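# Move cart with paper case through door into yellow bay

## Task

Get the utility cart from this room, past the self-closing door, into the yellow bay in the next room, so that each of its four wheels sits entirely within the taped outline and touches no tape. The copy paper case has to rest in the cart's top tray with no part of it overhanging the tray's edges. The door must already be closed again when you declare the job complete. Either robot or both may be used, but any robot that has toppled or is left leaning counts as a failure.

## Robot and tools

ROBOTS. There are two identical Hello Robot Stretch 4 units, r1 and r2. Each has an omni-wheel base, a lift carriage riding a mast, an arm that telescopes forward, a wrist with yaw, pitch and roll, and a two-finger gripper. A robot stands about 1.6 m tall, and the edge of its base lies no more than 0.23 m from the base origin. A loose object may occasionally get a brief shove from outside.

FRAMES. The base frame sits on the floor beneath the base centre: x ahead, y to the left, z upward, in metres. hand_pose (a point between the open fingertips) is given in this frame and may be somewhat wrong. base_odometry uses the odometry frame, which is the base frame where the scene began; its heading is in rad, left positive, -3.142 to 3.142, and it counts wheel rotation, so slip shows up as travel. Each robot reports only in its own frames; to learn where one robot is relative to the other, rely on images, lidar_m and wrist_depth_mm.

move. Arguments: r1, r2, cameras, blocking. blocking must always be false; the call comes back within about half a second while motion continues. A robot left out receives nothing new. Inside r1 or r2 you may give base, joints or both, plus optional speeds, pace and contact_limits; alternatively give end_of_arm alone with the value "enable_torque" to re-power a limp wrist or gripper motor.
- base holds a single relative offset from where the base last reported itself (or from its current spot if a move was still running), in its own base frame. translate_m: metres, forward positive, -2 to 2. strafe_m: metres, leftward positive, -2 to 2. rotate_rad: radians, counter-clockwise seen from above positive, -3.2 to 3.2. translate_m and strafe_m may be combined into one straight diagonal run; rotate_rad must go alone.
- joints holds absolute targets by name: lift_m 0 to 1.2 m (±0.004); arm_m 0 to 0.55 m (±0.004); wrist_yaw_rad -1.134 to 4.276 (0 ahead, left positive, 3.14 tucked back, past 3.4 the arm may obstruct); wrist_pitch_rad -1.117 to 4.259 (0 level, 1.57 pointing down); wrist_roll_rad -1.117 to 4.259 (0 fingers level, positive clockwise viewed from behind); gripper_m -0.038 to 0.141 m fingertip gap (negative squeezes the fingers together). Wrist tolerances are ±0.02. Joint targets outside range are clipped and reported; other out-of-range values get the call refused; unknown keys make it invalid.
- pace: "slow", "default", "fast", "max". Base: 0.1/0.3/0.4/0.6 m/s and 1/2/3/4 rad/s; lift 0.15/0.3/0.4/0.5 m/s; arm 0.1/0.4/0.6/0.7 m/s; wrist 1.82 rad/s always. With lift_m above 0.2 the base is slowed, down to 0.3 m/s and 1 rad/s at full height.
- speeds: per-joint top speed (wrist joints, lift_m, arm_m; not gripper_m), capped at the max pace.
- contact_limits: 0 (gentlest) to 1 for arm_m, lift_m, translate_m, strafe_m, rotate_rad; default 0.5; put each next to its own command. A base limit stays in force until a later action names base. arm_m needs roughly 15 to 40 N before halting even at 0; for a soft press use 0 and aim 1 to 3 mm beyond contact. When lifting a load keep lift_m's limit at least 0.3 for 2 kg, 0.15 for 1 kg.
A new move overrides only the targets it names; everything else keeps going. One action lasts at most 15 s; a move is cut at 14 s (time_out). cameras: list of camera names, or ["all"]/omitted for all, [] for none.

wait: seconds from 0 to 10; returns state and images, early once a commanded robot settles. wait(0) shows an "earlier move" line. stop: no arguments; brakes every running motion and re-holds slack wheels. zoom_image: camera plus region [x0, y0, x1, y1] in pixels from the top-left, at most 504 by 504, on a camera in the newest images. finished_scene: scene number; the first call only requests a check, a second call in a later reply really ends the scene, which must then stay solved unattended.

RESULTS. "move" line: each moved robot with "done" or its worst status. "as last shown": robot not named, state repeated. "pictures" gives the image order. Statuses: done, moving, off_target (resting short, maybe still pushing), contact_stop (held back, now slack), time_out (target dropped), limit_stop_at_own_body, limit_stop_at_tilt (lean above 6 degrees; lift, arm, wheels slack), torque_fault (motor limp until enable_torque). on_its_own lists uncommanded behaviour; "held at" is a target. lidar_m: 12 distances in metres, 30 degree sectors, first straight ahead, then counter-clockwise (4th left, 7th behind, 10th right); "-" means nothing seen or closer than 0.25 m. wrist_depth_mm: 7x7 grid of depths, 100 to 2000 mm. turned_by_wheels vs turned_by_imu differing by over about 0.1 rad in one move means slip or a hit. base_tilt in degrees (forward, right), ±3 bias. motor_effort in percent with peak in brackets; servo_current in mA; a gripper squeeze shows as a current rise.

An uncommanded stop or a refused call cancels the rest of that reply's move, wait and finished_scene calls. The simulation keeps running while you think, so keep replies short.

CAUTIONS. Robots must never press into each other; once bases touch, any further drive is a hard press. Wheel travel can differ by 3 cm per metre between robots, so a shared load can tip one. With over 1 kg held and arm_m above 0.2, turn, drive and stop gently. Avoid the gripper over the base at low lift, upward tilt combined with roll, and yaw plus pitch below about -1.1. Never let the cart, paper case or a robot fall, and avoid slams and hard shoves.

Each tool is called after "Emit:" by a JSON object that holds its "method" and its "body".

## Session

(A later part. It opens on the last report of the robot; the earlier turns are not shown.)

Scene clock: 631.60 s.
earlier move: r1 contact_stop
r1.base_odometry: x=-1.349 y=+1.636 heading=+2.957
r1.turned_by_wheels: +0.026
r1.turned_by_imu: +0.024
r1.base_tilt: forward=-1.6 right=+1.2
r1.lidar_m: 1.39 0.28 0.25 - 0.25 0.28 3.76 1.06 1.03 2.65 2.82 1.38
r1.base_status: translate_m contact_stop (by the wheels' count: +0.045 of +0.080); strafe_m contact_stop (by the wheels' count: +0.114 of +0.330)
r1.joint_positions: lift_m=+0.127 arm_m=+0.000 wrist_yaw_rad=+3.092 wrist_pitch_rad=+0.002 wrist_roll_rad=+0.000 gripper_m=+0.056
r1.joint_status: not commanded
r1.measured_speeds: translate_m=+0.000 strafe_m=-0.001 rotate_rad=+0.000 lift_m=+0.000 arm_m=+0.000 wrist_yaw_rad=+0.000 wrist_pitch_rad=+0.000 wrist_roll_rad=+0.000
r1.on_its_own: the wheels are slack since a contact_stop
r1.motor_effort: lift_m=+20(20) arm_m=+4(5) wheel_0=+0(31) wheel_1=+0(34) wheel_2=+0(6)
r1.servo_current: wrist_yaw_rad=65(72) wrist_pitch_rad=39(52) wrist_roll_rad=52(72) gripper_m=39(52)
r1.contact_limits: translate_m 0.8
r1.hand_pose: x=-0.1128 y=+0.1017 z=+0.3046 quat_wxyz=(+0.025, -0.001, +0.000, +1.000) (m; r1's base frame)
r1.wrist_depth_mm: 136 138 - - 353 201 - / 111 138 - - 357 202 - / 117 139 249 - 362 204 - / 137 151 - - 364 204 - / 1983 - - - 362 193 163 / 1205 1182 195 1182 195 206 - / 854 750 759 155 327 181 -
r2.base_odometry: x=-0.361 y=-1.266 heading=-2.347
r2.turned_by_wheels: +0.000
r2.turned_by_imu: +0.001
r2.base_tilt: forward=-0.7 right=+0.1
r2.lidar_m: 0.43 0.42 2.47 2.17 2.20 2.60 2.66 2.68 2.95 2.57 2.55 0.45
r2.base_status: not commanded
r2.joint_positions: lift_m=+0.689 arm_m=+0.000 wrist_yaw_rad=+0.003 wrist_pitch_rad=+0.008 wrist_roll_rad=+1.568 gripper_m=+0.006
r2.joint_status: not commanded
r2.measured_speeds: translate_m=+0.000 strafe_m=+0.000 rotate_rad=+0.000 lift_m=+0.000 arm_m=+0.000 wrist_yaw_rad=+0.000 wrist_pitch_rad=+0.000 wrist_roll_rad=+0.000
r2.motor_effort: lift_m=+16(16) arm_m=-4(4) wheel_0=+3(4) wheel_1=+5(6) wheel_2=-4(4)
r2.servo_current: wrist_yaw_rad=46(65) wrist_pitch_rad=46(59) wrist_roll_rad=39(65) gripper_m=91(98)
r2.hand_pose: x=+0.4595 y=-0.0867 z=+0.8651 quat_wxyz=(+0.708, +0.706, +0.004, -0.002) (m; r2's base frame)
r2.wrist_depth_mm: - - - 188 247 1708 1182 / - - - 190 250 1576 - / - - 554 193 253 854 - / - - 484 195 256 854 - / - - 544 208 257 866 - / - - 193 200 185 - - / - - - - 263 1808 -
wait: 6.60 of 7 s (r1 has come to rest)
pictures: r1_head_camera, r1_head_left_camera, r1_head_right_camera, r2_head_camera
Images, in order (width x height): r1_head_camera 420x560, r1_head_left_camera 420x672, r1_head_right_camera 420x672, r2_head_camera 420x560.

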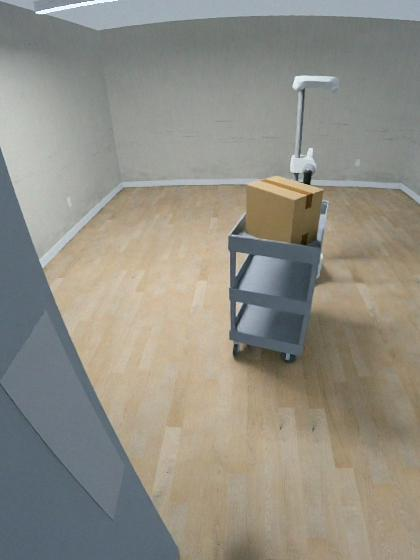

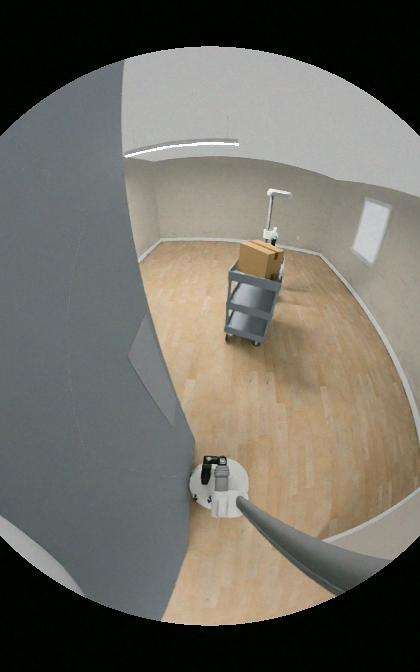

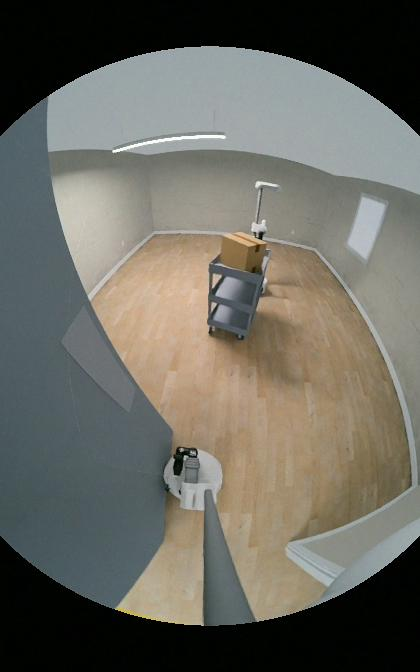

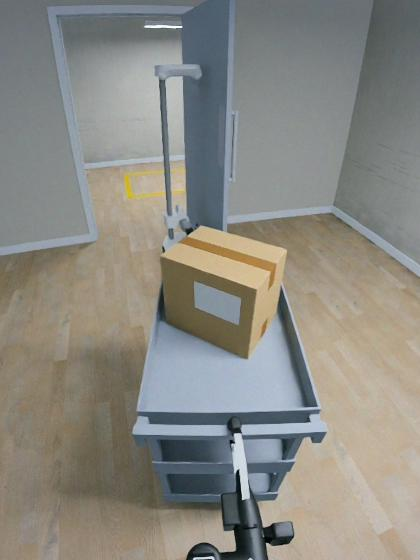

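Emit:
{"method": "zoom_image", "body": {"camera": "r1_head_camera", "region": [215, 165, 345, 265]}}

Emit:
{"method": "zoom_image", "body": {"camera": "r2_head_camera", "region": [130, 215, 330, 445]}}

Scaled by 3.877 from the camera's 420x560 image, which has a finer 600x800 frame.

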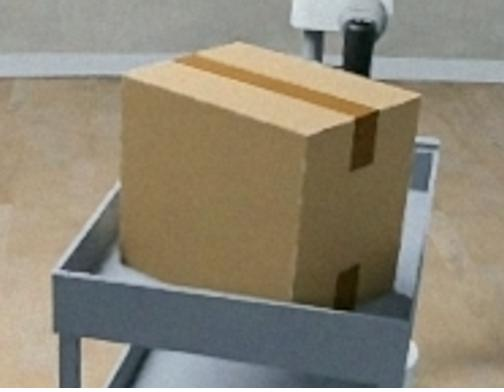

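Scaled by 2.191 from the camera's 420x560 image, which has a finer 1200x1600 frame.

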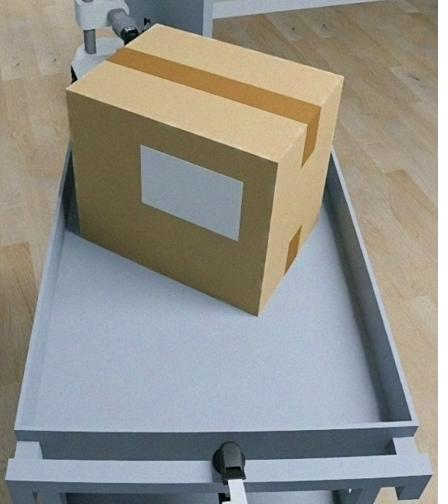

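Emit:
{"method": "move", "body": {"r1": {"base": {"translate_m": 0.17, "strafe_m": 0.03}, "pace": "slow", "contact_limits": {"translate_m": 0.8}}, "blocking": false, "cameras": []}}

Emit:
{"method": "wait", "body": {"seconds": 4, "cameras": ["r1_head_camera", "r1_head_left_camera", "r1_head_right_camera", "r1_wrist_camera", "r2_head_camera"]}}

Scene clock: 711.97 s.
move: r1 moving
r1.base_odometry: x=-1.347 y=+1.695 heading=+2.958
r1.turned_by_wheels: +0.001
r1.turned_by_imu: -0.001
r1.base_tilt: forward=-1.6 right=+1.3
r1.lidar_m: 1.35 0.25 0.25 - 0.25 0.30 3.65 1.00 1.00 2.62 2.76 1.37
r1.base_status: translate_m moving; strafe_m moving
r1.joint_positions: lift_m=+0.127 arm_m=+0.000 wrist_yaw_rad=+3.092 wrist_pitch_rad=+0.002 wrist_roll_rad=+0.000 gripper_m=+0.056
r1.joint_status: not commanded
r1.measured_speeds: translate_m=+0.050 strafe_m=+0.026 rotate_rad=+0.002 lift_m=+0.000 arm_m=+0.000 wrist_yaw_rad=+0.000 wrist_pitch_rad=+0.000 wrist_roll_rad=+0.000
r1.motor_effort: lift_m=+20(20) arm_m=+4(4) wheel_0=-1(3) wheel_1=+11(14) wheel_2=-6(8)
r1.servo_current: wrist_yaw_rad=46(72) wrist_pitch_rad=46(46) wrist_roll_rad=59(59) gripper_m=39(46)
r1.contact_limits: translate_m 0.8
r1.hand_pose: x=-0.1128 y=+0.1017 z=+0.3046 quat_wxyz=(+0.025, -0.001, +0.000, +1.000) (m; r1's base frame)
r1.wrist_depth_mm: 136 138 - - 452 236 - / 110 138 - - 402 221 - / 117 139 257 - 469 225 161 / 136 151 - - 469 225 162 / 1983 - - - 473 225 162 / 1205 1182 194 1205 193 224 162 / 854 741 759 167 364 194 -
r2.base_odometry: x=-0.361 y=-1.266 heading=-2.347
r2.turned_by_wheels: +0.000
r2.turned_by_imu: +0.003
r2.base_tilt: forward=-0.7 right=+0.1
r2.lidar_m: 0.41 0.44 2.49 2.17 2.17 2.56 2.66 2.68 2.92 2.58 2.56 0.47
r2.base_status: not commanded
r2.joint_positions: lift_m=+0.689 arm_m=+0.000 wrist_yaw_rad=+0.003 wrist_pitch_rad=+0.008 wrist_roll_rad=+1.568 gripper_m=+0.006
r2.joint_status: not commanded
r2.measured_speeds: translate_m=+0.000 strafe_m=+0.000 rotate_rad=+0.000 lift_m=+0.000 arm_m=+0.000 wrist_yaw_rad=+0.000 wrist_pitch_rad=+0.000 wrist_roll_rad=+0.000
r2.motor_effort: lift_m=+16(16) arm_m=-4(4) wheel_0=+3(3) wheel_1=+5(5) wheel_2=-4(4)
r2.servo_current: wrist_yaw_rad=46(52) wrist_pitch_rad=59(59) wrist_roll_rad=39(59) gripper_m=98(98)
r2.hand_pose: x=+0.4595 y=-0.0867 z=+0.8651 quat_wxyz=(+0.708, +0.706, +0.004, -0.002) (m; r2's base frame)
r2.wrist_depth_mm: - - - 188 247 1618 1229 / - - - 190 250 1576 - / - - 554 193 252 842 - / - - 492 195 254 854 - / - - 539 209 257 866 - / - - 193 199 185 - - / - - - - 262 1808 -
pictures: none
No camera images: "cameras" was empty.

Scene clock: 714.60 s.
earlier move: r1 done
r1.base_odometry: x=-1.522 y=+1.637 heading=+2.958
r1.turned_by_wheels: +0.000
r1.turned_by_imu: +0.001
r1.base_tilt: forward=-1.6 right=+1.3
r1.lidar_m: 1.24 2.74 0.25 - 0.25 0.28 0.71 1.19 1.26 2.73 2.90 1.24
r1.base_status: done
r1.joint_positions: lift_m=+0.127 arm_m=+0.000 wrist_yaw_rad=+3.092 wrist_pitch_rad=+0.002 wrist_roll_rad=+0.000 gripper_m=+0.056
r1.joint_status: not commanded
r1.measured_speeds: translate_m=+0.000 strafe_m=+0.000 rotate_rad=+0.000 lift_m=+0.000 arm_m=+0.000 wrist_yaw_rad=+0.000 wrist_pitch_rad=+0.000 wrist_roll_rad=+0.000
r1.motor_effort: lift_m=+20(20) arm_m=+4(5) wheel_0=+1(3) wheel_1=+8(15) wheel_2=-2(8)
r1.servo_current: wrist_yaw_rad=39(72) wrist_pitch_rad=39(52) wrist_roll_rad=46(65) gripper_m=39(52)
r1.contact_limits: translate_m 0.8
r1.hand_pose: x=-0.1128 y=+0.1017 z=+0.3046 quat_wxyz=(+0.025, -0.001, +0.000, +1.000) (m; r1's base frame)
r1.wrist_depth_mm: 136 138 - - 329 197 - / 110 138 - - 332 198 - / 117 139 256 - 338 199 - / 136 151 - - 340 200 - / 1921 - - 1921 340 200 160 / 1205 1182 195 991 195 200 - / 854 759 759 156 312 169 -
r2.base_odometry: x=-0.361 y=-1.266 heading=-2.347
r2.turned_by_wheels: +0.000
r2.turned_by_imu: +0.000
r2.base_tilt: forward=-0.7 right=+0.1
r2.lidar_m: 0.44 0.42 2.51 2.20 2.18 2.59 2.67 2.67 2.96 2.56 2.57 0.46
r2.base_status: not commanded
r2.joint_positions: lift_m=+0.689 arm_m=+0.000 wrist_yaw_rad=+0.003 wrist_pitch_rad=+0.008 wrist_roll_rad=+1.568 gripper_m=+0.006
r2.joint_status: not commanded
r2.measured_speeds: translate_m=+0.000 strafe_m=+0.000 rotate_rad=+0.000 lift_m=+0.000 arm_m=+0.000 wrist_yaw_rad=+0.000 wrist_pitch_rad=+0.000 wrist_roll_rad=+0.000
r2.motor_effort: lift_m=+16(16) arm_m=-4(5) wheel_0=+3(3) wheel_1=+5(6) wheel_2=-4(4)
r2.servo_current: wrist_yaw_rad=39(59) wrist_pitch_rad=46(59) wrist_roll_rad=26(72) gripper_m=91(98)
r2.hand_pose: x=+0.4595 y=-0.0867 z=+0.8651 quat_wxyz=(+0.708, +0.706, +0.004, -0.002) (m; r2's base frame)
r2.wrist_depth_mm: - - - 189 248 1661 1182 / - - - 190 249 1576 - / - - 554 193 252 854 - / - - 488 195 255 866 - / - - 544 208 258 854 - / - - 193 199 185 - - / - - - - 263 1808 -
wait: 2.63 of 4 s (r1 has come to rest)
pictures: r1_head_camera, r1_head_left_camera, r1_head_right_camera, r1_wrist_camera, r2_head_camera
Images, in order (width x height): r1_head_camera 420x560, r1_head_left_camera 420x672, r1_head_right_camera 420x672, r1_wrist_camera 616x392, r2_head_camera 420x560.

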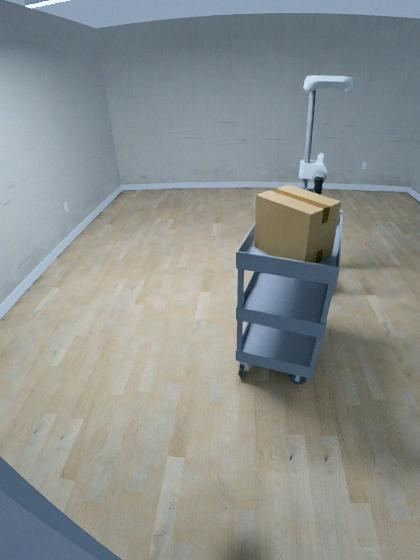

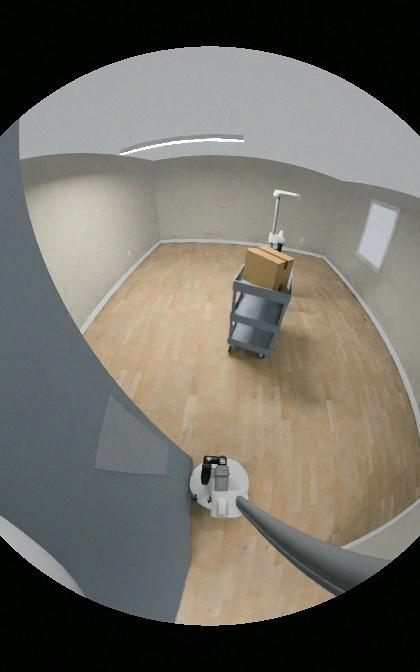

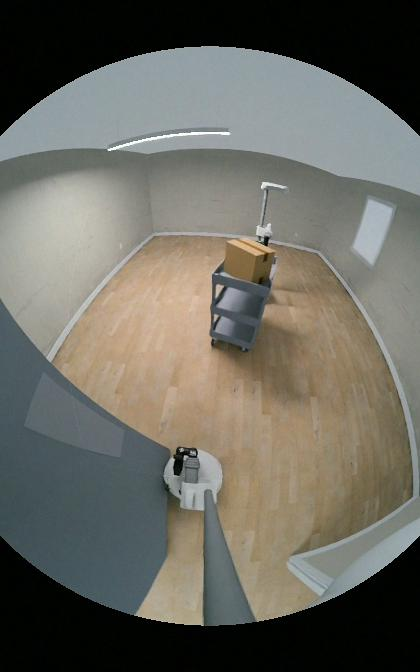

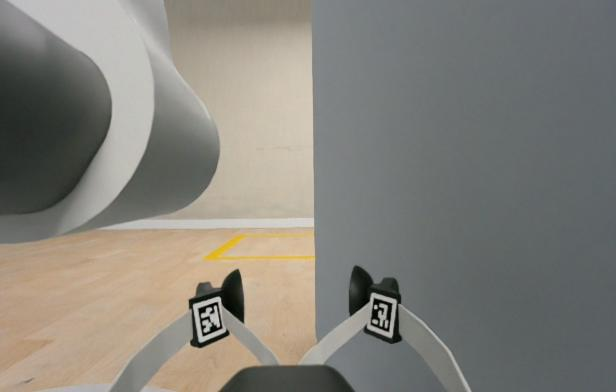

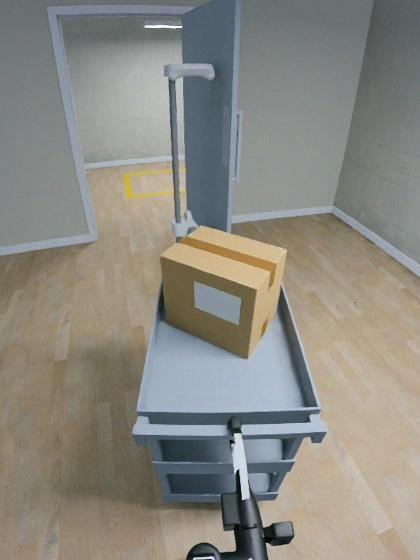

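Emit:
{"method": "move", "body": {"r1": {"base": {"translate_m": 0.1, "strafe_m": 0.087}, "pace": "slow", "contact_limits": {"translate_m": 0.7}}, "blocking": false, "cameras": []}}

Emit:
{"method": "wait", "body": {"seconds": 4, "cameras": ["r1_head_left_camera", "r1_head_right_camera", "r1_wrist_camera", "r2_head_camera", "r2_head_left_camera"]}}

Scene clock: 731.57 s.
move: r1 moving
r1.base_odometry: x=-1.533 y=+1.631 heading=+2.958
r1.turned_by_wheels: +0.000
r1.turned_by_imu: +0.000
r1.base_tilt: forward=-1.6 right=+1.3
r1.lidar_m: 1.25 2.72 0.25 - 0.25 0.26 0.67 1.20 1.31 2.72 2.90 1.21
r1.base_status: translate_m moving; strafe_m moving
r1.joint_positions: lift_m=+0.127 arm_m=+0.000 wrist_yaw_rad=+3.092 wrist_pitch_rad=+0.002 wrist_roll_rad=+0.000 gripper_m=+0.056
r1.joint_status: not commanded
r1.measured_speeds: translate_m=+0.039 strafe_m=+0.034 rotate_rad=+0.001 lift_m=+0.000 arm_m=+0.000 wrist_yaw_rad=+0.000 wrist_pitch_rad=+0.000 wrist_roll_rad=+0.000
r1.motor_effort: lift_m=+20(20) arm_m=+4(4) wheel_0=-7(9) wheel_1=+11(13) wheel_2=-5(7)
r1.servo_current: wrist_yaw_rad=33(72) wrist_pitch_rad=46(46) wrist_roll_rad=39(59) gripper_m=46(46)
r1.contact_limits: translate_m 0.7
r1.hand_pose: x=-0.1128 y=+0.1017 z=+0.3046 quat_wxyz=(+0.025, -0.001, +0.000, +1.000) (m; r1's base frame)
r1.wrist_depth_mm: 135 138 - - 324 196 - / 110 138 - - 327 198 - / 117 138 256 - 330 198 - / 137 151 - - 332 199 - / 1921 - - 1921 336 199 160 / 1205 1205 195 1008 195 199 - / 854 741 750 155 306 168 -
r2.base_odometry: x=-0.361 y=-1.266 heading=-2.347
r2.turned_by_wheels: +0.000
r2.turned_by_imu: +0.000
r2.base_tilt: forward=-0.7 right=+0.1
r2.lidar_m: 0.41 0.46 2.51 2.19 2.20 2.60 2.67 2.69 2.96 2.57 2.55 0.44
r2.base_status: not commanded
r2.joint_positions: lift_m=+0.689 arm_m=+0.000 wrist_yaw_rad=+0.003 wrist_pitch_rad=+0.008 wrist_roll_rad=+1.568 gripper_m=+0.006
r2.joint_status: not commanded
r2.measured_speeds: translate_m=+0.000 strafe_m=+0.000 rotate_rad=+0.000 lift_m=+0.000 arm_m=+0.000 wrist_yaw_rad=+0.000 wrist_pitch_rad=+0.000 wrist_roll_rad=+0.000
r2.motor_effort: lift_m=+16(16) arm_m=-4(4) wheel_0=+3(3) wheel_1=+5(5) wheel_2=-4(4)
r2.servo_current: wrist_yaw_rad=46(59) wrist_pitch_rad=52(59) wrist_roll_rad=52(52) gripper_m=91(91)
r2.hand_pose: x=+0.4595 y=-0.0867 z=+0.8651 quat_wxyz=(+0.708, +0.706, +0.004, -0.002) (m; r2's base frame)
r2.wrist_depth_mm: - - - 189 247 1661 1205 / - - - 191 249 1537 - / - - 559 193 252 842 - / - - 488 195 255 866 - / - - 539 210 258 866 - / - - 193 198 185 - - / - - - - 264 1808 -
pictures: none
No camera images: "cameras" was empty.

Scene clock: 733.33 s.
earlier move: r1 contact_stop
r1.base_odometry: x=-1.629 y=+1.577 heading=+2.964
r1.turned_by_wheels: +0.007
r1.turned_by_imu: +0.022
r1.base_tilt: forward=-1.6 right=+1.3
r1.lidar_m: 1.19 2.53 0.26 2.01 0.25 0.25 0.58 1.29 1.42 2.81 3.03 1.16
r1.base_status: translate_m contact_stop (by the wheels' count: +0.094 of +0.100); strafe_m contact_stop (by the wheels' count: +0.079 of +0.087)
r1.joint_positions: lift_m=+0.127 arm_m=+0.000 wrist_yaw_rad=+3.092 wrist_pitch_rad=+0.002 wrist_roll_rad=+0.000 gripper_m=+0.056
r1.joint_status: not commanded
r1.measured_speeds: translate_m=+0.000 strafe_m=+0.000 rotate_rad=+0.000 lift_m=+0.000 arm_m=+0.000 wrist_yaw_rad=+0.000 wrist_pitch_rad=+0.000 wrist_roll_rad=+0.000
r1.on_its_own: the wheels are slack since a contact_stop
r1.motor_effort: lift_m=+20(20) arm_m=+4(5) wheel_0=+0(19) wheel_1=+0(31) wheel_2=+0(7)
r1.servo_current: wrist_yaw_rad=52(72) wrist_pitch_rad=39(46) wrist_roll_rad=33(65) gripper_m=46(52)
r1.contact_limits: translate_m 0.7
r1.hand_pose: x=-0.1128 y=+0.1017 z=+0.3046 quat_wxyz=(+0.025, -0.001, +0.000, +1.000) (m; r1's base frame)
r1.wrist_depth_mm: 136 138 - 569 294 198 - / 113 139 - 569 298 199 - / 117 139 267 - 298 190 - / 137 160 - - 304 190 151 / - - - 854 301 191 157 / 1182 1205 194 866 197 191 - / 842 741 759 155 279 172 -
r2.base_odometry: x=-0.361 y=-1.266 heading=-2.347
r2.turned_by_wheels: +0.000
r2.turned_by_imu: +0.000
r2.base_tilt: forward=-0.7 right=+0.1
r2.lidar_m: 0.40 0.45 2.52 2.18 2.19 2.56 2.68 2.66 2.95 2.55 2.59 0.45
r2.base_status: not commanded
r2.joint_positions: lift_m=+0.689 arm_m=+0.000 wrist_yaw_rad=+0.003 wrist_pitch_rad=+0.008 wrist_roll_rad=+1.568 gripper_m=+0.006
r2.joint_status: not commanded
r2.measured_speeds: translate_m=+0.000 strafe_m=+0.000 rotate_rad=+0.000 lift_m=+0.000 arm_m=+0.000 wrist_yaw_rad=+0.000 wrist_pitch_rad=+0.000 wrist_roll_rad=+0.000
r2.motor_effort: lift_m=+16(16) arm_m=-4(4) wheel_0=+3(3) wheel_1=+5(5) wheel_2=-4(4)
r2.servo_current: wrist_yaw_rad=46(59) wrist_pitch_rad=52(59) wrist_roll_rad=52(59) gripper_m=85(91)
r2.hand_pose: x=+0.4595 y=-0.0867 z=+0.8651 quat_wxyz=(+0.708, +0.706, +0.004, -0.002) (m; r2's base frame)
r2.wrist_depth_mm: - - - 189 247 1661 1205 / - - - 191 249 1499 - / - - 559 193 251 854 - / - - 484 195 255 854 - / - - 544 209 258 878 - / - - 193 199 185 - - / - - - - 263 1808 -
wait: 1.77 of 4 s (r1 has come to rest)
pictures: r1_head_left_camera, r1_head_right_camera, r1_wrist_camera, r2_head_camera, r2_head_left_camera
Images, in order (width x height): r1_head_left_camera 420x672, r1_head_right_camera 420x672, r1_wrist_camera 616x392, r2_head_camera 420x560, r2_head_left_camera 420x672.

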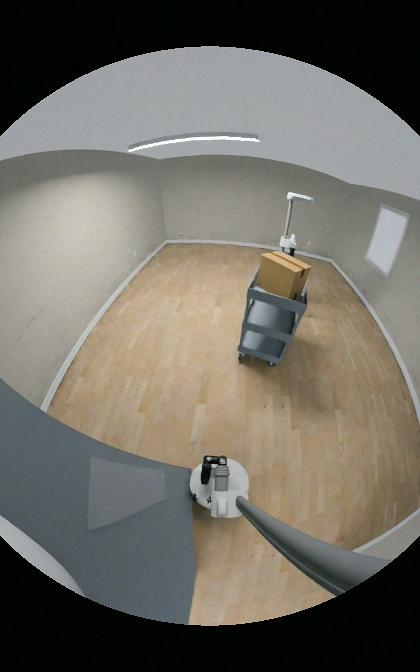

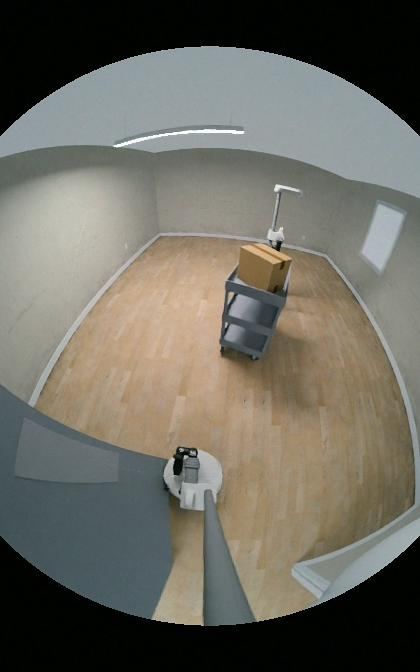

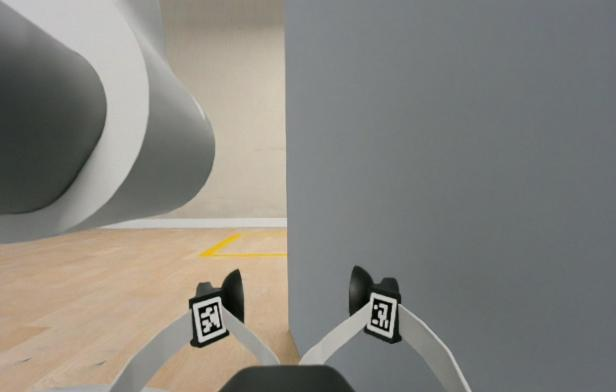

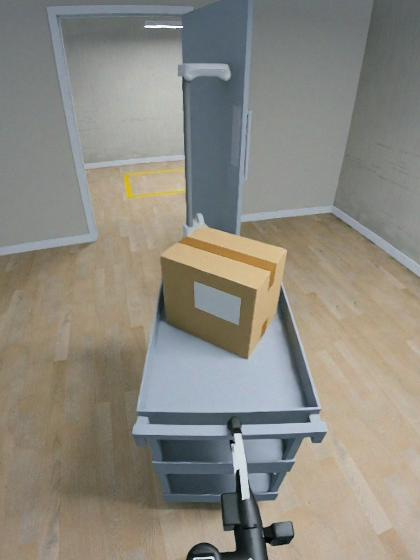

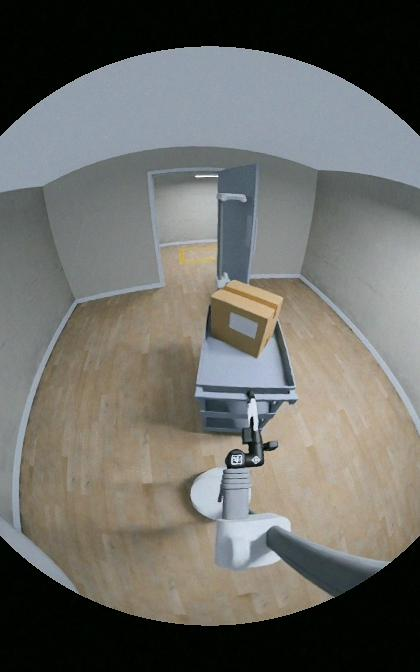

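Emit:
{"method": "move", "body": {"r1": {"base": {"translate_m": 0.13, "strafe_m": 0.03}, "pace": "slow", "contact_limits": {"translate_m": 0.7}}, "blocking": false, "cameras": []}}

Emit:
{"method": "wait", "body": {"seconds": 4, "cameras": ["r1_head_left_camera", "r1_head_right_camera", "r1_wrist_camera", "r2_head_camera"]}}

Scene clock: 779.10 s.
move: r1 moving
r1.base_odometry: x=-1.641 y=+1.577 heading=+2.966
r1.turned_by_wheels: +0.001
r1.turned_by_imu: +0.001
r1.base_tilt: forward=-1.6 right=+1.3
r1.lidar_m: 1.17 2.51 1.99 1.98 0.25 0.26 0.62 1.31 1.46 2.81 3.00 1.17
r1.base_status: translate_m moving; strafe_m moving
r1.joint_positions: lift_m=+0.127 arm_m=+0.000 wrist_yaw_rad=+3.092 wrist_pitch_rad=+0.002 wrist_roll_rad=+0.000 gripper_m=+0.056
r1.joint_status: not commanded
r1.measured_speeds: translate_m=+0.048 strafe_m=+0.007 rotate_rad=+0.005 lift_m=+0.000 arm_m=+0.000 wrist_yaw_rad=+0.000 wrist_pitch_rad=+0.000 wrist_roll_rad=+0.000
r1.motor_effort: lift_m=+19(20) arm_m=+4(4) wheel_0=-4(4) wheel_1=+23(23) wheel_2=-6(6)
r1.servo_current: wrist_yaw_rad=33(65) wrist_pitch_rad=46(46) wrist_roll_rad=52(59) gripper_m=46(46)
r1.contact_limits: translate_m 0.7
r1.hand_pose: x=-0.1128 y=+0.1017 z=+0.3046 quat_wxyz=(+0.025, -0.001, +0.000, +1.000) (m; r1's base frame)
r1.wrist_depth_mm: 136 138 - 564 293 198 - / 113 139 - - 298 199 - / 117 139 267 - 298 191 - / 137 160 - - 301 191 151 / 1983 - - 866 304 191 157 / 1205 1205 194 512 196 192 - / 842 750 741 155 281 173 -
r2.base_odometry: x=-0.361 y=-1.266 heading=-2.347
r2.turned_by_wheels: +0.000
r2.turned_by_imu: +0.000
r2.base_tilt: forward=-0.6 right=+0.0
r2.lidar_m: 0.42 0.46 2.49 2.19 2.19 2.59 2.69 2.68 2.96 2.56 2.57 0.44
r2.base_status: not commanded
r2.joint_positions: lift_m=+0.689 arm_m=+0.000 wrist_yaw_rad=+0.003 wrist_pitch_rad=+0.008 wrist_roll_rad=+1.568 gripper_m=+0.006
r2.joint_status: not commanded
r2.measured_speeds: translate_m=+0.000 strafe_m=+0.000 rotate_rad=+0.000 lift_m=+0.000 arm_m=+0.000 wrist_yaw_rad=+0.000 wrist_pitch_rad=+0.000 wrist_roll_rad=+0.000
r2.motor_effort: lift_m=+16(16) arm_m=-4(4) wheel_0=+3(3) wheel_1=+5(5) wheel_2=-4(4)
r2.servo_current: wrist_yaw_rad=52(52) wrist_pitch_rad=46(59) wrist_roll_rad=46(59) gripper_m=85(91)
r2.hand_pose: x=+0.4595 y=-0.0867 z=+0.8651 quat_wxyz=(+0.708, +0.706, +0.004, -0.002) (m; r2's base frame)
r2.wrist_depth_mm: - - - 188 246 1708 1205 / - - - 190 250 1576 - / - - 554 193 253 866 - / - - 484 195 255 854 - / - - 539 208 257 866 - / - - 193 199 185 - - / - - - - 263 1808 -
pictures: none
No camera images: "cameras" was empty.

Scene clock: 780.23 s.
earlier move: r1 contact_stop
r1.base_odometry: x=-1.652 y=+1.583 heading=+2.985
r1.turned_by_wheels: +0.020
r1.turned_by_imu: +0.019
r1.base_tilt: forward=-1.6 right=+1.3
r1.lidar_m: 1.16 2.47 1.95 1.95 0.25 0.27 0.65 1.32 1.54 2.80 2.97 1.14
r1.base_status: translate_m contact_stop (by the wheels' count: +0.024 of +0.130); strafe_m contact_stop (by the wheels' count: -0.002 of +0.030)
r1.joint_positions: lift_m=+0.127 arm_m=+0.000 wrist_yaw_rad=+3.092 wrist_pitch_rad=+0.002 wrist_roll_rad=+0.000 gripper_m=+0.056
r1.joint_status: not commanded
r1.measured_speeds: translate_m=+0.000 strafe_m=+0.000 rotate_rad=+0.000 lift_m=+0.000 arm_m=+0.000 wrist_yaw_rad=+0.000 wrist_pitch_rad=+0.000 wrist_roll_rad=+0.000
r1.on_its_own: the wheels are slack since a contact_stop
r1.motor_effort: lift_m=+20(20) arm_m=+4(5) wheel_0=+0(11) wheel_1=+0(32) wheel_2=+0(6)
r1.servo_current: wrist_yaw_rad=39(65) wrist_pitch_rad=39(52) wrist_roll_rad=52(59) gripper_m=39(46)
r1.contact_limits: translate_m 0.7
r1.hand_pose: x=-0.1128 y=+0.1017 z=+0.3046 quat_wxyz=(+0.025, -0.001, +0.000, +1.000) (m; r1's base frame)
r1.wrist_depth_mm: 136 138 - - 303 200 - / 113 139 - - 309 190 - / 117 140 268 - 310 193 - / 137 161 - - 314 192 - / 1983 - - 1042 315 194 158 / 1229 1205 194 809 195 193 - / 842 750 759 156 289 174 -
r2.base_odometry: x=-0.361 y=-1.266 heading=-2.347
r2.turned_by_wheels: +0.000
r2.turned_by_imu: +0.000
r2.base_tilt: forward=-0.7 right=+0.1
r2.lidar_m: 0.39 0.47 2.47 2.16 2.19 2.60 2.67 2.67 2.93 2.56 2.58 0.44
r2.base_status: not commanded
r2.joint_positions: lift_m=+0.689 arm_m=+0.000 wrist_yaw_rad=+0.003 wrist_pitch_rad=+0.008 wrist_roll_rad=+1.568 gripper_m=+0.006
r2.joint_status: not commanded
r2.measured_speeds: translate_m=+0.000 strafe_m=+0.000 rotate_rad=+0.000 lift_m=+0.000 arm_m=+0.000 wrist_yaw_rad=+0.000 wrist_pitch_rad=+0.000 wrist_roll_rad=+0.000
r2.motor_effort: lift_m=+16(16) arm_m=-4(4) wheel_0=+3(3) wheel_1=+5(5) wheel_2=-4(4)
r2.servo_current: wrist_yaw_rad=46(59) wrist_pitch_rad=59(59) wrist_roll_rad=52(59) gripper_m=91(91)
r2.hand_pose: x=+0.4595 y=-0.0867 z=+0.8651 quat_wxyz=(+0.708, +0.706, +0.004, -0.002) (m; r2's base frame)
r2.wrist_depth_mm: - - - 188 248 1661 1205 / - - - 190 249 1576 - / - - 559 193 252 842 - / - - 488 195 256 866 - / - - 544 208 257 878 - / - - 193 200 185 - - / - - - - 262 1808 -
wait: 1.13 of 4 s (r1 has come to rest)
pictures: r1_head_left_camera, r1_head_right_camera, r1_wrist_camera, r2_head_camera
Images, in order (width x height): r1_head_left_camera 420x672, r1_head_right_camera 420x672, r1_wrist_camera 616x392, r2_head_camera 420x560.

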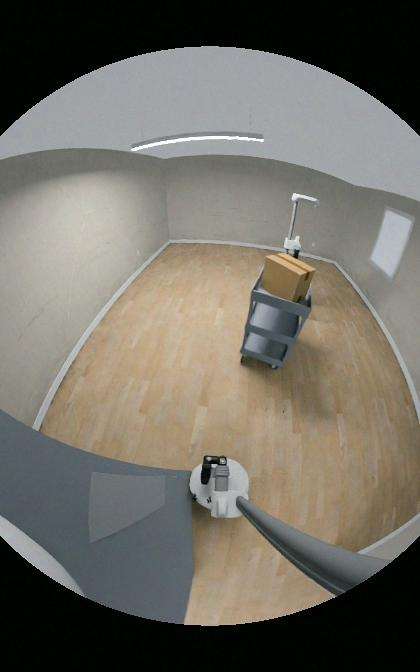

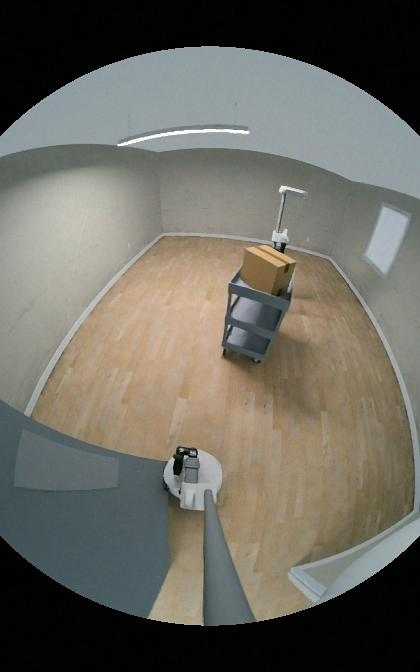

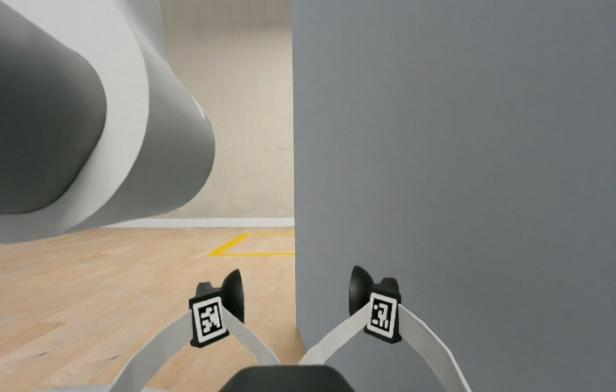

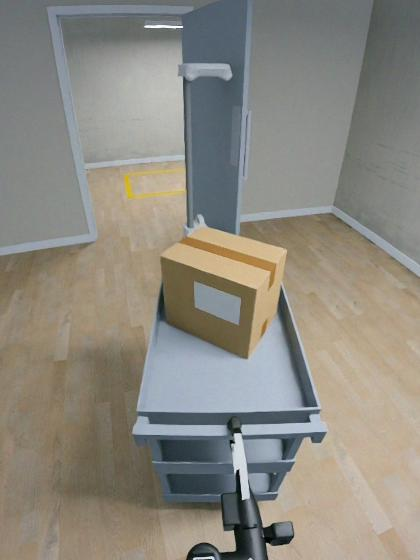

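Emit:
{"method": "move", "body": {"r1": {"base": {"translate_m": 0.12, "strafe_m": -0.015}, "pace": "slow", "contact_limits": {"translate_m": 0.8}}, "blocking": false, "cameras": []}}

Emit:
{"method": "wait", "body": {"seconds": 4, "cameras": ["r1_head_left_camera", "r1_wrist_camera", "r2_head_camera"]}}

Scene clock: 872.00 s.
move: r1 moving
r1.base_odometry: x=-1.664 y=+1.586 heading=+2.986
r1.turned_by_wheels: +0.000
r1.turned_by_imu: +0.000
r1.base_tilt: forward=-1.6 right=+1.3
r1.lidar_m: 1.16 2.47 1.95 1.93 0.25 0.27 0.61 1.31 1.53 2.80 3.04 1.14
r1.base_status: translate_m moving; strafe_m moving
r1.joint_positions: lift_m=+0.127 arm_m=+0.000 wrist_yaw_rad=+3.092 wrist_pitch_rad=+0.002 wrist_roll_rad=+0.000 gripper_m=+0.056
r1.joint_status: not commanded
r1.measured_speeds: translate_m=+0.049 strafe_m=-0.006 rotate_rad=-0.002 lift_m=+0.000 arm_m=+0.000 wrist_yaw_rad=+0.000 wrist_pitch_rad=+0.000 wrist_roll_rad=+0.000
r1.motor_effort: lift_m=+20(20) arm_m=+4(5) wheel_0=+3(6) wheel_1=+9(10) wheel_2=-6(6)
r1.servo_current: wrist_yaw_rad=39(65) wrist_pitch_rad=46(52) wrist_roll_rad=52(72) gripper_m=39(52)
r1.contact_limits: translate_m 0.8
r1.hand_pose: x=-0.1128 y=+0.1017 z=+0.3046 quat_wxyz=(+0.025, -0.001, +0.000, +1.000) (m; r1's base frame)
r1.wrist_depth_mm: 136 139 - - 306 200 - / 113 139 - - 310 191 - / 117 140 268 - 310 192 - / 137 161 - - 312 193 - / 1983 - - 1008 315 193 158 / 1160 1205 195 820 195 193 - / 854 759 759 155 291 174 -
r2.base_odometry: x=-0.361 y=-1.266 heading=-2.347
r2.turned_by_wheels: +0.000
r2.turned_by_imu: +0.000
r2.base_tilt: forward=-0.7 right=+0.1
r2.lidar_m: 0.42 0.44 2.52 2.16 2.20 2.58 2.68 2.67 2.96 2.56 2.58 0.45
r2.base_status: not commanded
r2.joint_positions: lift_m=+0.689 arm_m=+0.000 wrist_yaw_rad=+0.003 wrist_pitch_rad=+0.008 wrist_roll_rad=+1.568 gripper_m=+0.006
r2.joint_status: not commanded
r2.measured_speeds: translate_m=+0.000 strafe_m=+0.000 rotate_rad=+0.000 lift_m=+0.000 arm_m=+0.000 wrist_yaw_rad=+0.000 wrist_pitch_rad=+0.000 wrist_roll_rad=+0.000
r2.motor_effort: lift_m=+16(16) arm_m=-4(4) wheel_0=+3(3) wheel_1=+5(5) wheel_2=-4(4)
r2.servo_current: wrist_yaw_rad=39(65) wrist_pitch_rad=46(52) wrist_roll_rad=39(59) gripper_m=85(91)
r2.hand_pose: x=+0.4595 y=-0.0867 z=+0.8651 quat_wxyz=(+0.708, +0.706, +0.004, -0.002) (m; r2's base frame)
r2.wrist_depth_mm: - - - 188 247 1661 1205 / - - - 190 249 1537 - / - - 554 193 253 842 - / - - 484 195 255 854 - / - - 544 209 258 866 - / - - 193 199 185 - - / - - - - 263 1863 -
pictures: none
No camera images: "cameras" was empty.

Scene clock: 874.00 s.
earlier move: r1 done
r1.base_odometry: x=-1.768 y=+1.616 heading=+2.986
r1.turned_by_wheels: +0.000
r1.turned_by_imu: +0.000
r1.base_tilt: forward=-1.6 right=+1.3
r1.lidar_m: 1.03 2.52 1.98 1.94 0.25 0.28 0.70 1.41 1.70 2.79 3.02 1.03
r1.base_status: done
r1.joint_positions: lift_m=+0.127 arm_m=+0.000 wrist_yaw_rad=+3.092 wrist_pitch_rad=+0.002 wrist_roll_rad=+0.000 gripper_m=+0.056
r1.joint_status: not commanded
r1.measured_speeds: translate_m=+0.000 strafe_m=+0.000 rotate_rad=+0.000 lift_m=+0.000 arm_m=+0.000 wrist_yaw_rad=+0.000 wrist_pitch_rad=+0.000 wrist_roll_rad=+0.000
r1.motor_effort: lift_m=+20(20) arm_m=+4(5) wheel_0=+1(6) wheel_1=+5(10) wheel_2=-1(6)
r1.servo_current: wrist_yaw_rad=46(72) wrist_pitch_rad=46(52) wrist_roll_rad=33(72) gripper_m=39(52)
r1.contact_limits: translate_m 0.8
r1.hand_pose: x=-0.1128 y=+0.1017 z=+0.3046 quat_wxyz=(+0.025, -0.001, +0.000, +1.000) (m; r1's base frame)
r1.wrist_depth_mm: 136 139 - - 315 202 - / 113 139 - - 317 203 - / 117 140 270 - 320 194 - / 137 161 - - 324 194 - / 1708 - - 1983 325 195 158 / 1205 1205 194 960 195 195 - / 842 741 759 155 297 174 -
r2.base_odometry: x=-0.361 y=-1.266 heading=-2.347
r2.turned_by_wheels: +0.000
r2.turned_by_imu: +0.000
r2.base_tilt: forward=-0.7 right=+0.0
r2.lidar_m: 0.42 0.43 2.52 2.17 2.19 2.59 2.67 2.67 2.92 2.57 2.54 0.45
r2.base_status: not commanded
r2.joint_positions: lift_m=+0.689 arm_m=+0.000 wrist_yaw_rad=+0.003 wrist_pitch_rad=+0.008 wrist_roll_rad=+1.568 gripper_m=+0.006
r2.joint_status: not commanded
r2.measured_speeds: translate_m=+0.000 strafe_m=+0.000 rotate_rad=+0.000 lift_m=+0.000 arm_m=+0.000 wrist_yaw_rad=+0.000 wrist_pitch_rad=+0.000 wrist_roll_rad=+0.000
r2.motor_effort: lift_m=+16(16) arm_m=-4(4) wheel_0=+3(3) wheel_1=+5(5) wheel_2=-4(4)
r2.servo_current: wrist_yaw_rad=52(65) wrist_pitch_rad=46(52) wrist_roll_rad=59(59) gripper_m=91(98)
r2.hand_pose: x=+0.4595 y=-0.0867 z=+0.8651 quat_wxyz=(+0.708, +0.706, +0.004, -0.002) (m; r2's base frame)
r2.wrist_depth_mm: - - - 187 246 1661 1205 / - - - 190 249 1576 - / - - 554 192 252 831 - / - - 488 195 255 854 - / - - 539 208 257 866 - / - - 193 199 185 - - / - - - - 264 1863 -
wait: 2.00 of 4 s (r1 has come to rest)
pictures: r1_head_left_camera, r1_wrist_camera, r2_head_camera
Images, in order (width x height): r1_head_left_camera 420x672, r1_wrist_camera 616x392, r2_head_camera 420x560.

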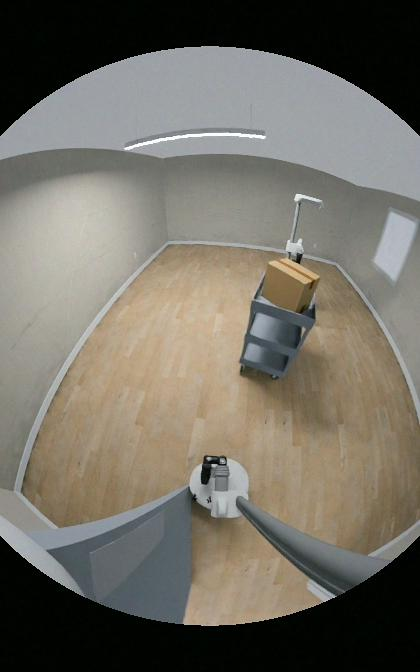

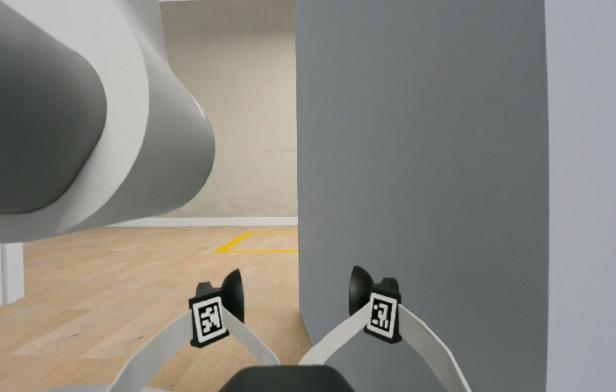

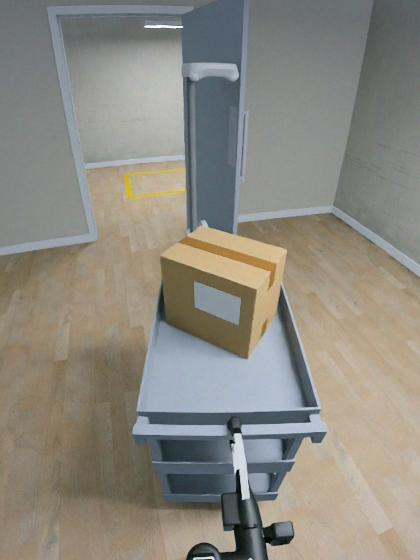

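Emit:
{"method": "move", "body": {"r1": {"base": {"translate_m": 0.04, "strafe_m": 0.085}, "pace": "slow", "contact_limits": {"translate_m": 0.8}}, "blocking": false, "cameras": []}}

Emit:
{"method": "wait", "body": {"seconds": 4, "cameras": ["r1_head_left_camera", "r1_wrist_camera", "r2_head_camera"]}}

Scene clock: 902.60 s.
move: r1 moving
r1.base_odometry: x=-1.775 y=+1.606 heading=+2.986
r1.turned_by_wheels: +0.000
r1.turned_by_imu: +0.000
r1.base_tilt: forward=-1.6 right=+1.3
r1.lidar_m: 1.04 2.46 1.95 1.92 0.25 0.26 0.67 1.42 1.75 2.82 3.05 1.03
r1.base_status: translate_m moving; strafe_m moving
r1.joint_positions: lift_m=+0.127 arm_m=+0.000 wrist_yaw_rad=+3.092 wrist_pitch_rad=+0.002 wrist_roll_rad=+0.000 gripper_m=+0.056
r1.joint_status: not commanded
r1.measured_speeds: translate_m=+0.021 strafe_m=+0.044 rotate_rad=-0.003 lift_m=+0.000 arm_m=+0.000 wrist_yaw_rad=+0.000 wrist_pitch_rad=+0.000 wrist_roll_rad=+0.000
r1.motor_effort: lift_m=+19(20) arm_m=+4(5) wheel_0=-7(8) wheel_1=+9(12) wheel_2=-3(4)
r1.servo_current: wrist_yaw_rad=46(65) wrist_pitch_rad=46(46) wrist_roll_rad=52(65) gripper_m=39(46)
r1.contact_limits: translate_m 0.8
r1.hand_pose: x=-0.1128 y=+0.1017 z=+0.3046 quat_wxyz=(+0.025, -0.001, +0.000, +1.000) (m; r1's base frame)
r1.wrist_depth_mm: 136 138 - - 310 200 - / 113 139 - - 314 192 - / 117 140 268 - 315 194 - / 137 161 - - 317 194 154 / 1661 - - 1618 319 195 155 / 1205 1182 195 878 195 194 155 / 854 759 759 156 294 174 -
r2.base_odometry: x=-0.361 y=-1.266 heading=-2.347
r2.turned_by_wheels: +0.000
r2.turned_by_imu: +0.000
r2.base_tilt: forward=-0.6 right=+0.1
r2.lidar_m: 0.42 0.46 2.52 2.18 2.19 2.58 2.67 2.69 2.95 2.55 2.57 0.44
r2.base_status: not commanded
r2.joint_positions: lift_m=+0.689 arm_m=+0.000 wrist_yaw_rad=+0.003 wrist_pitch_rad=+0.008 wrist_roll_rad=+1.568 gripper_m=+0.006
r2.joint_status: not commanded
r2.measured_speeds: translate_m=+0.000 strafe_m=+0.000 rotate_rad=+0.000 lift_m=+0.000 arm_m=+0.000 wrist_yaw_rad=+0.000 wrist_pitch_rad=+0.000 wrist_roll_rad=+0.000
r2.motor_effort: lift_m=+15(16) arm_m=-4(4) wheel_0=+3(3) wheel_1=+5(5) wheel_2=-4(4)
r2.servo_current: wrist_yaw_rad=59(59) wrist_pitch_rad=52(52) wrist_roll_rad=46(52) gripper_m=91(91)
r2.hand_pose: x=+0.4595 y=-0.0867 z=+0.8651 quat_wxyz=(+0.708, +0.706, +0.004, -0.002) (m; r2's base frame)
r2.wrist_depth_mm: - - - 188 247 1661 1229 / - - - 190 249 1576 - / - - 554 193 252 842 - / - - 488 195 255 854 - / - - 544 209 258 866 - / - - 193 199 185 - - / - - - - 263 1863 -
pictures: none
No camera images: "cameras" was empty.

Scene clock: 903.67 s.
earlier move: r1 contact_stop
r1.base_odometry: x=-1.801 y=+1.573 heading=+3.004
r1.turned_by_wheels: +0.018
r1.turned_by_imu: +0.038
r1.base_tilt: forward=-1.6 right=+1.3
r1.lidar_m: 1.06 2.40 1.91 1.88 0.25 0.27 0.71 1.42 1.86 2.83 3.10 1.01
r1.base_status: translate_m contact_stop (by the wheels' count: +0.026 of +0.040); strafe_m contact_stop (by the wheels' count: +0.048 of +0.085)
r1.joint_positions: lift_m=+0.127 arm_m=+0.000 wrist_yaw_rad=+3.091 wrist_pitch_rad=+0.002 wrist_roll_rad=+0.000 gripper_m=+0.056
r1.joint_status: not commanded
r1.measured_speeds: translate_m=+0.000 strafe_m=+0.000 rotate_rad=+0.000 lift_m=+0.000 arm_m=+0.000 wrist_yaw_rad=+0.000 wrist_pitch_rad=+0.000 wrist_roll_rad=+0.000
r1.on_its_own: the wheels are slack since a contact_stop
r1.motor_effort: lift_m=+20(20) arm_m=+4(5) wheel_0=+0(30) wheel_1=+0(34) wheel_2=+0(4)
r1.servo_current: wrist_yaw_rad=39(65) wrist_pitch_rad=33(52) wrist_roll_rad=52(72) gripper_m=46(46)
r1.contact_limits: translate_m 0.8
r1.hand_pose: x=-0.1128 y=+0.1018 z=+0.3046 quat_wxyz=(+0.025, -0.001, +0.000, +1.000) (m; r1's base frame)
r1.wrist_depth_mm: 136 138 - - 327 205 163 / 110 138 - - 329 207 163 / 117 139 248 - 332 196 162 / 136 151 - - 336 198 163 / 1308 - - 1983 338 198 163 / 1182 1205 195 1098 195 198 164 / 854 759 759 156 307 167 164
r2.base_odometry: x=-0.361 y=-1.266 heading=-2.347
r2.turned_by_wheels: +0.000
r2.turned_by_imu: +0.000
r2.base_tilt: forward=-0.6 right=+0.1
r2.lidar_m: 0.42 0.44 2.50 2.17 2.18 2.59 2.68 2.69 2.94 2.55 2.57 0.43
r2.base_status: not commanded
r2.joint_positions: lift_m=+0.689 arm_m=+0.000 wrist_yaw_rad=+0.003 wrist_pitch_rad=+0.008 wrist_roll_rad=+1.568 gripper_m=+0.006
r2.joint_status: not commanded
r2.measured_speeds: translate_m=+0.000 strafe_m=+0.000 rotate_rad=+0.000 lift_m=+0.000 arm_m=+0.000 wrist_yaw_rad=+0.000 wrist_pitch_rad=+0.000 wrist_roll_rad=+0.000
r2.motor_effort: lift_m=+16(16) arm_m=-4(4) wheel_0=+3(3) wheel_1=+5(5) wheel_2=-3(4)
r2.servo_current: wrist_yaw_rad=39(59) wrist_pitch_rad=52(59) wrist_roll_rad=52(65) gripper_m=91(91)
r2.hand_pose: x=+0.4595 y=-0.0867 z=+0.8651 quat_wxyz=(+0.708, +0.706, +0.004, -0.002) (m; r2's base frame)
r2.wrist_depth_mm: - - - 188 247 1708 1205 / - - - 190 249 1576 - / - - 559 192 252 842 - / - - 488 195 254 866 - / - - 544 209 258 854 - / - - 193 199 185 - - / - - - - 263 1756 -
wait: 1.07 of 4 s (r1 has come to rest)
pictures: r1_head_left_camera, r1_wrist_camera, r2_head_camera
Images, in order (width x height): r1_head_left_camera 420x672, r1_wrist_camera 616x392, r2_head_camera 420x560.

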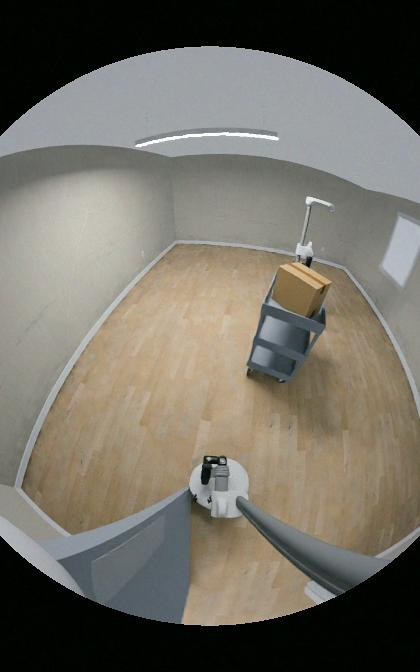

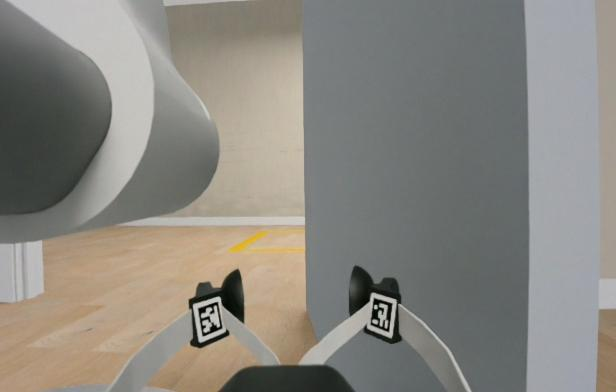

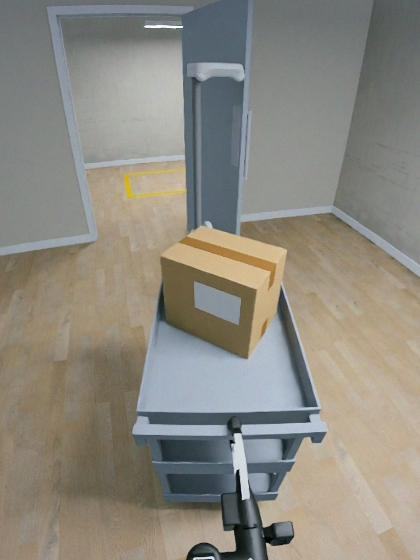

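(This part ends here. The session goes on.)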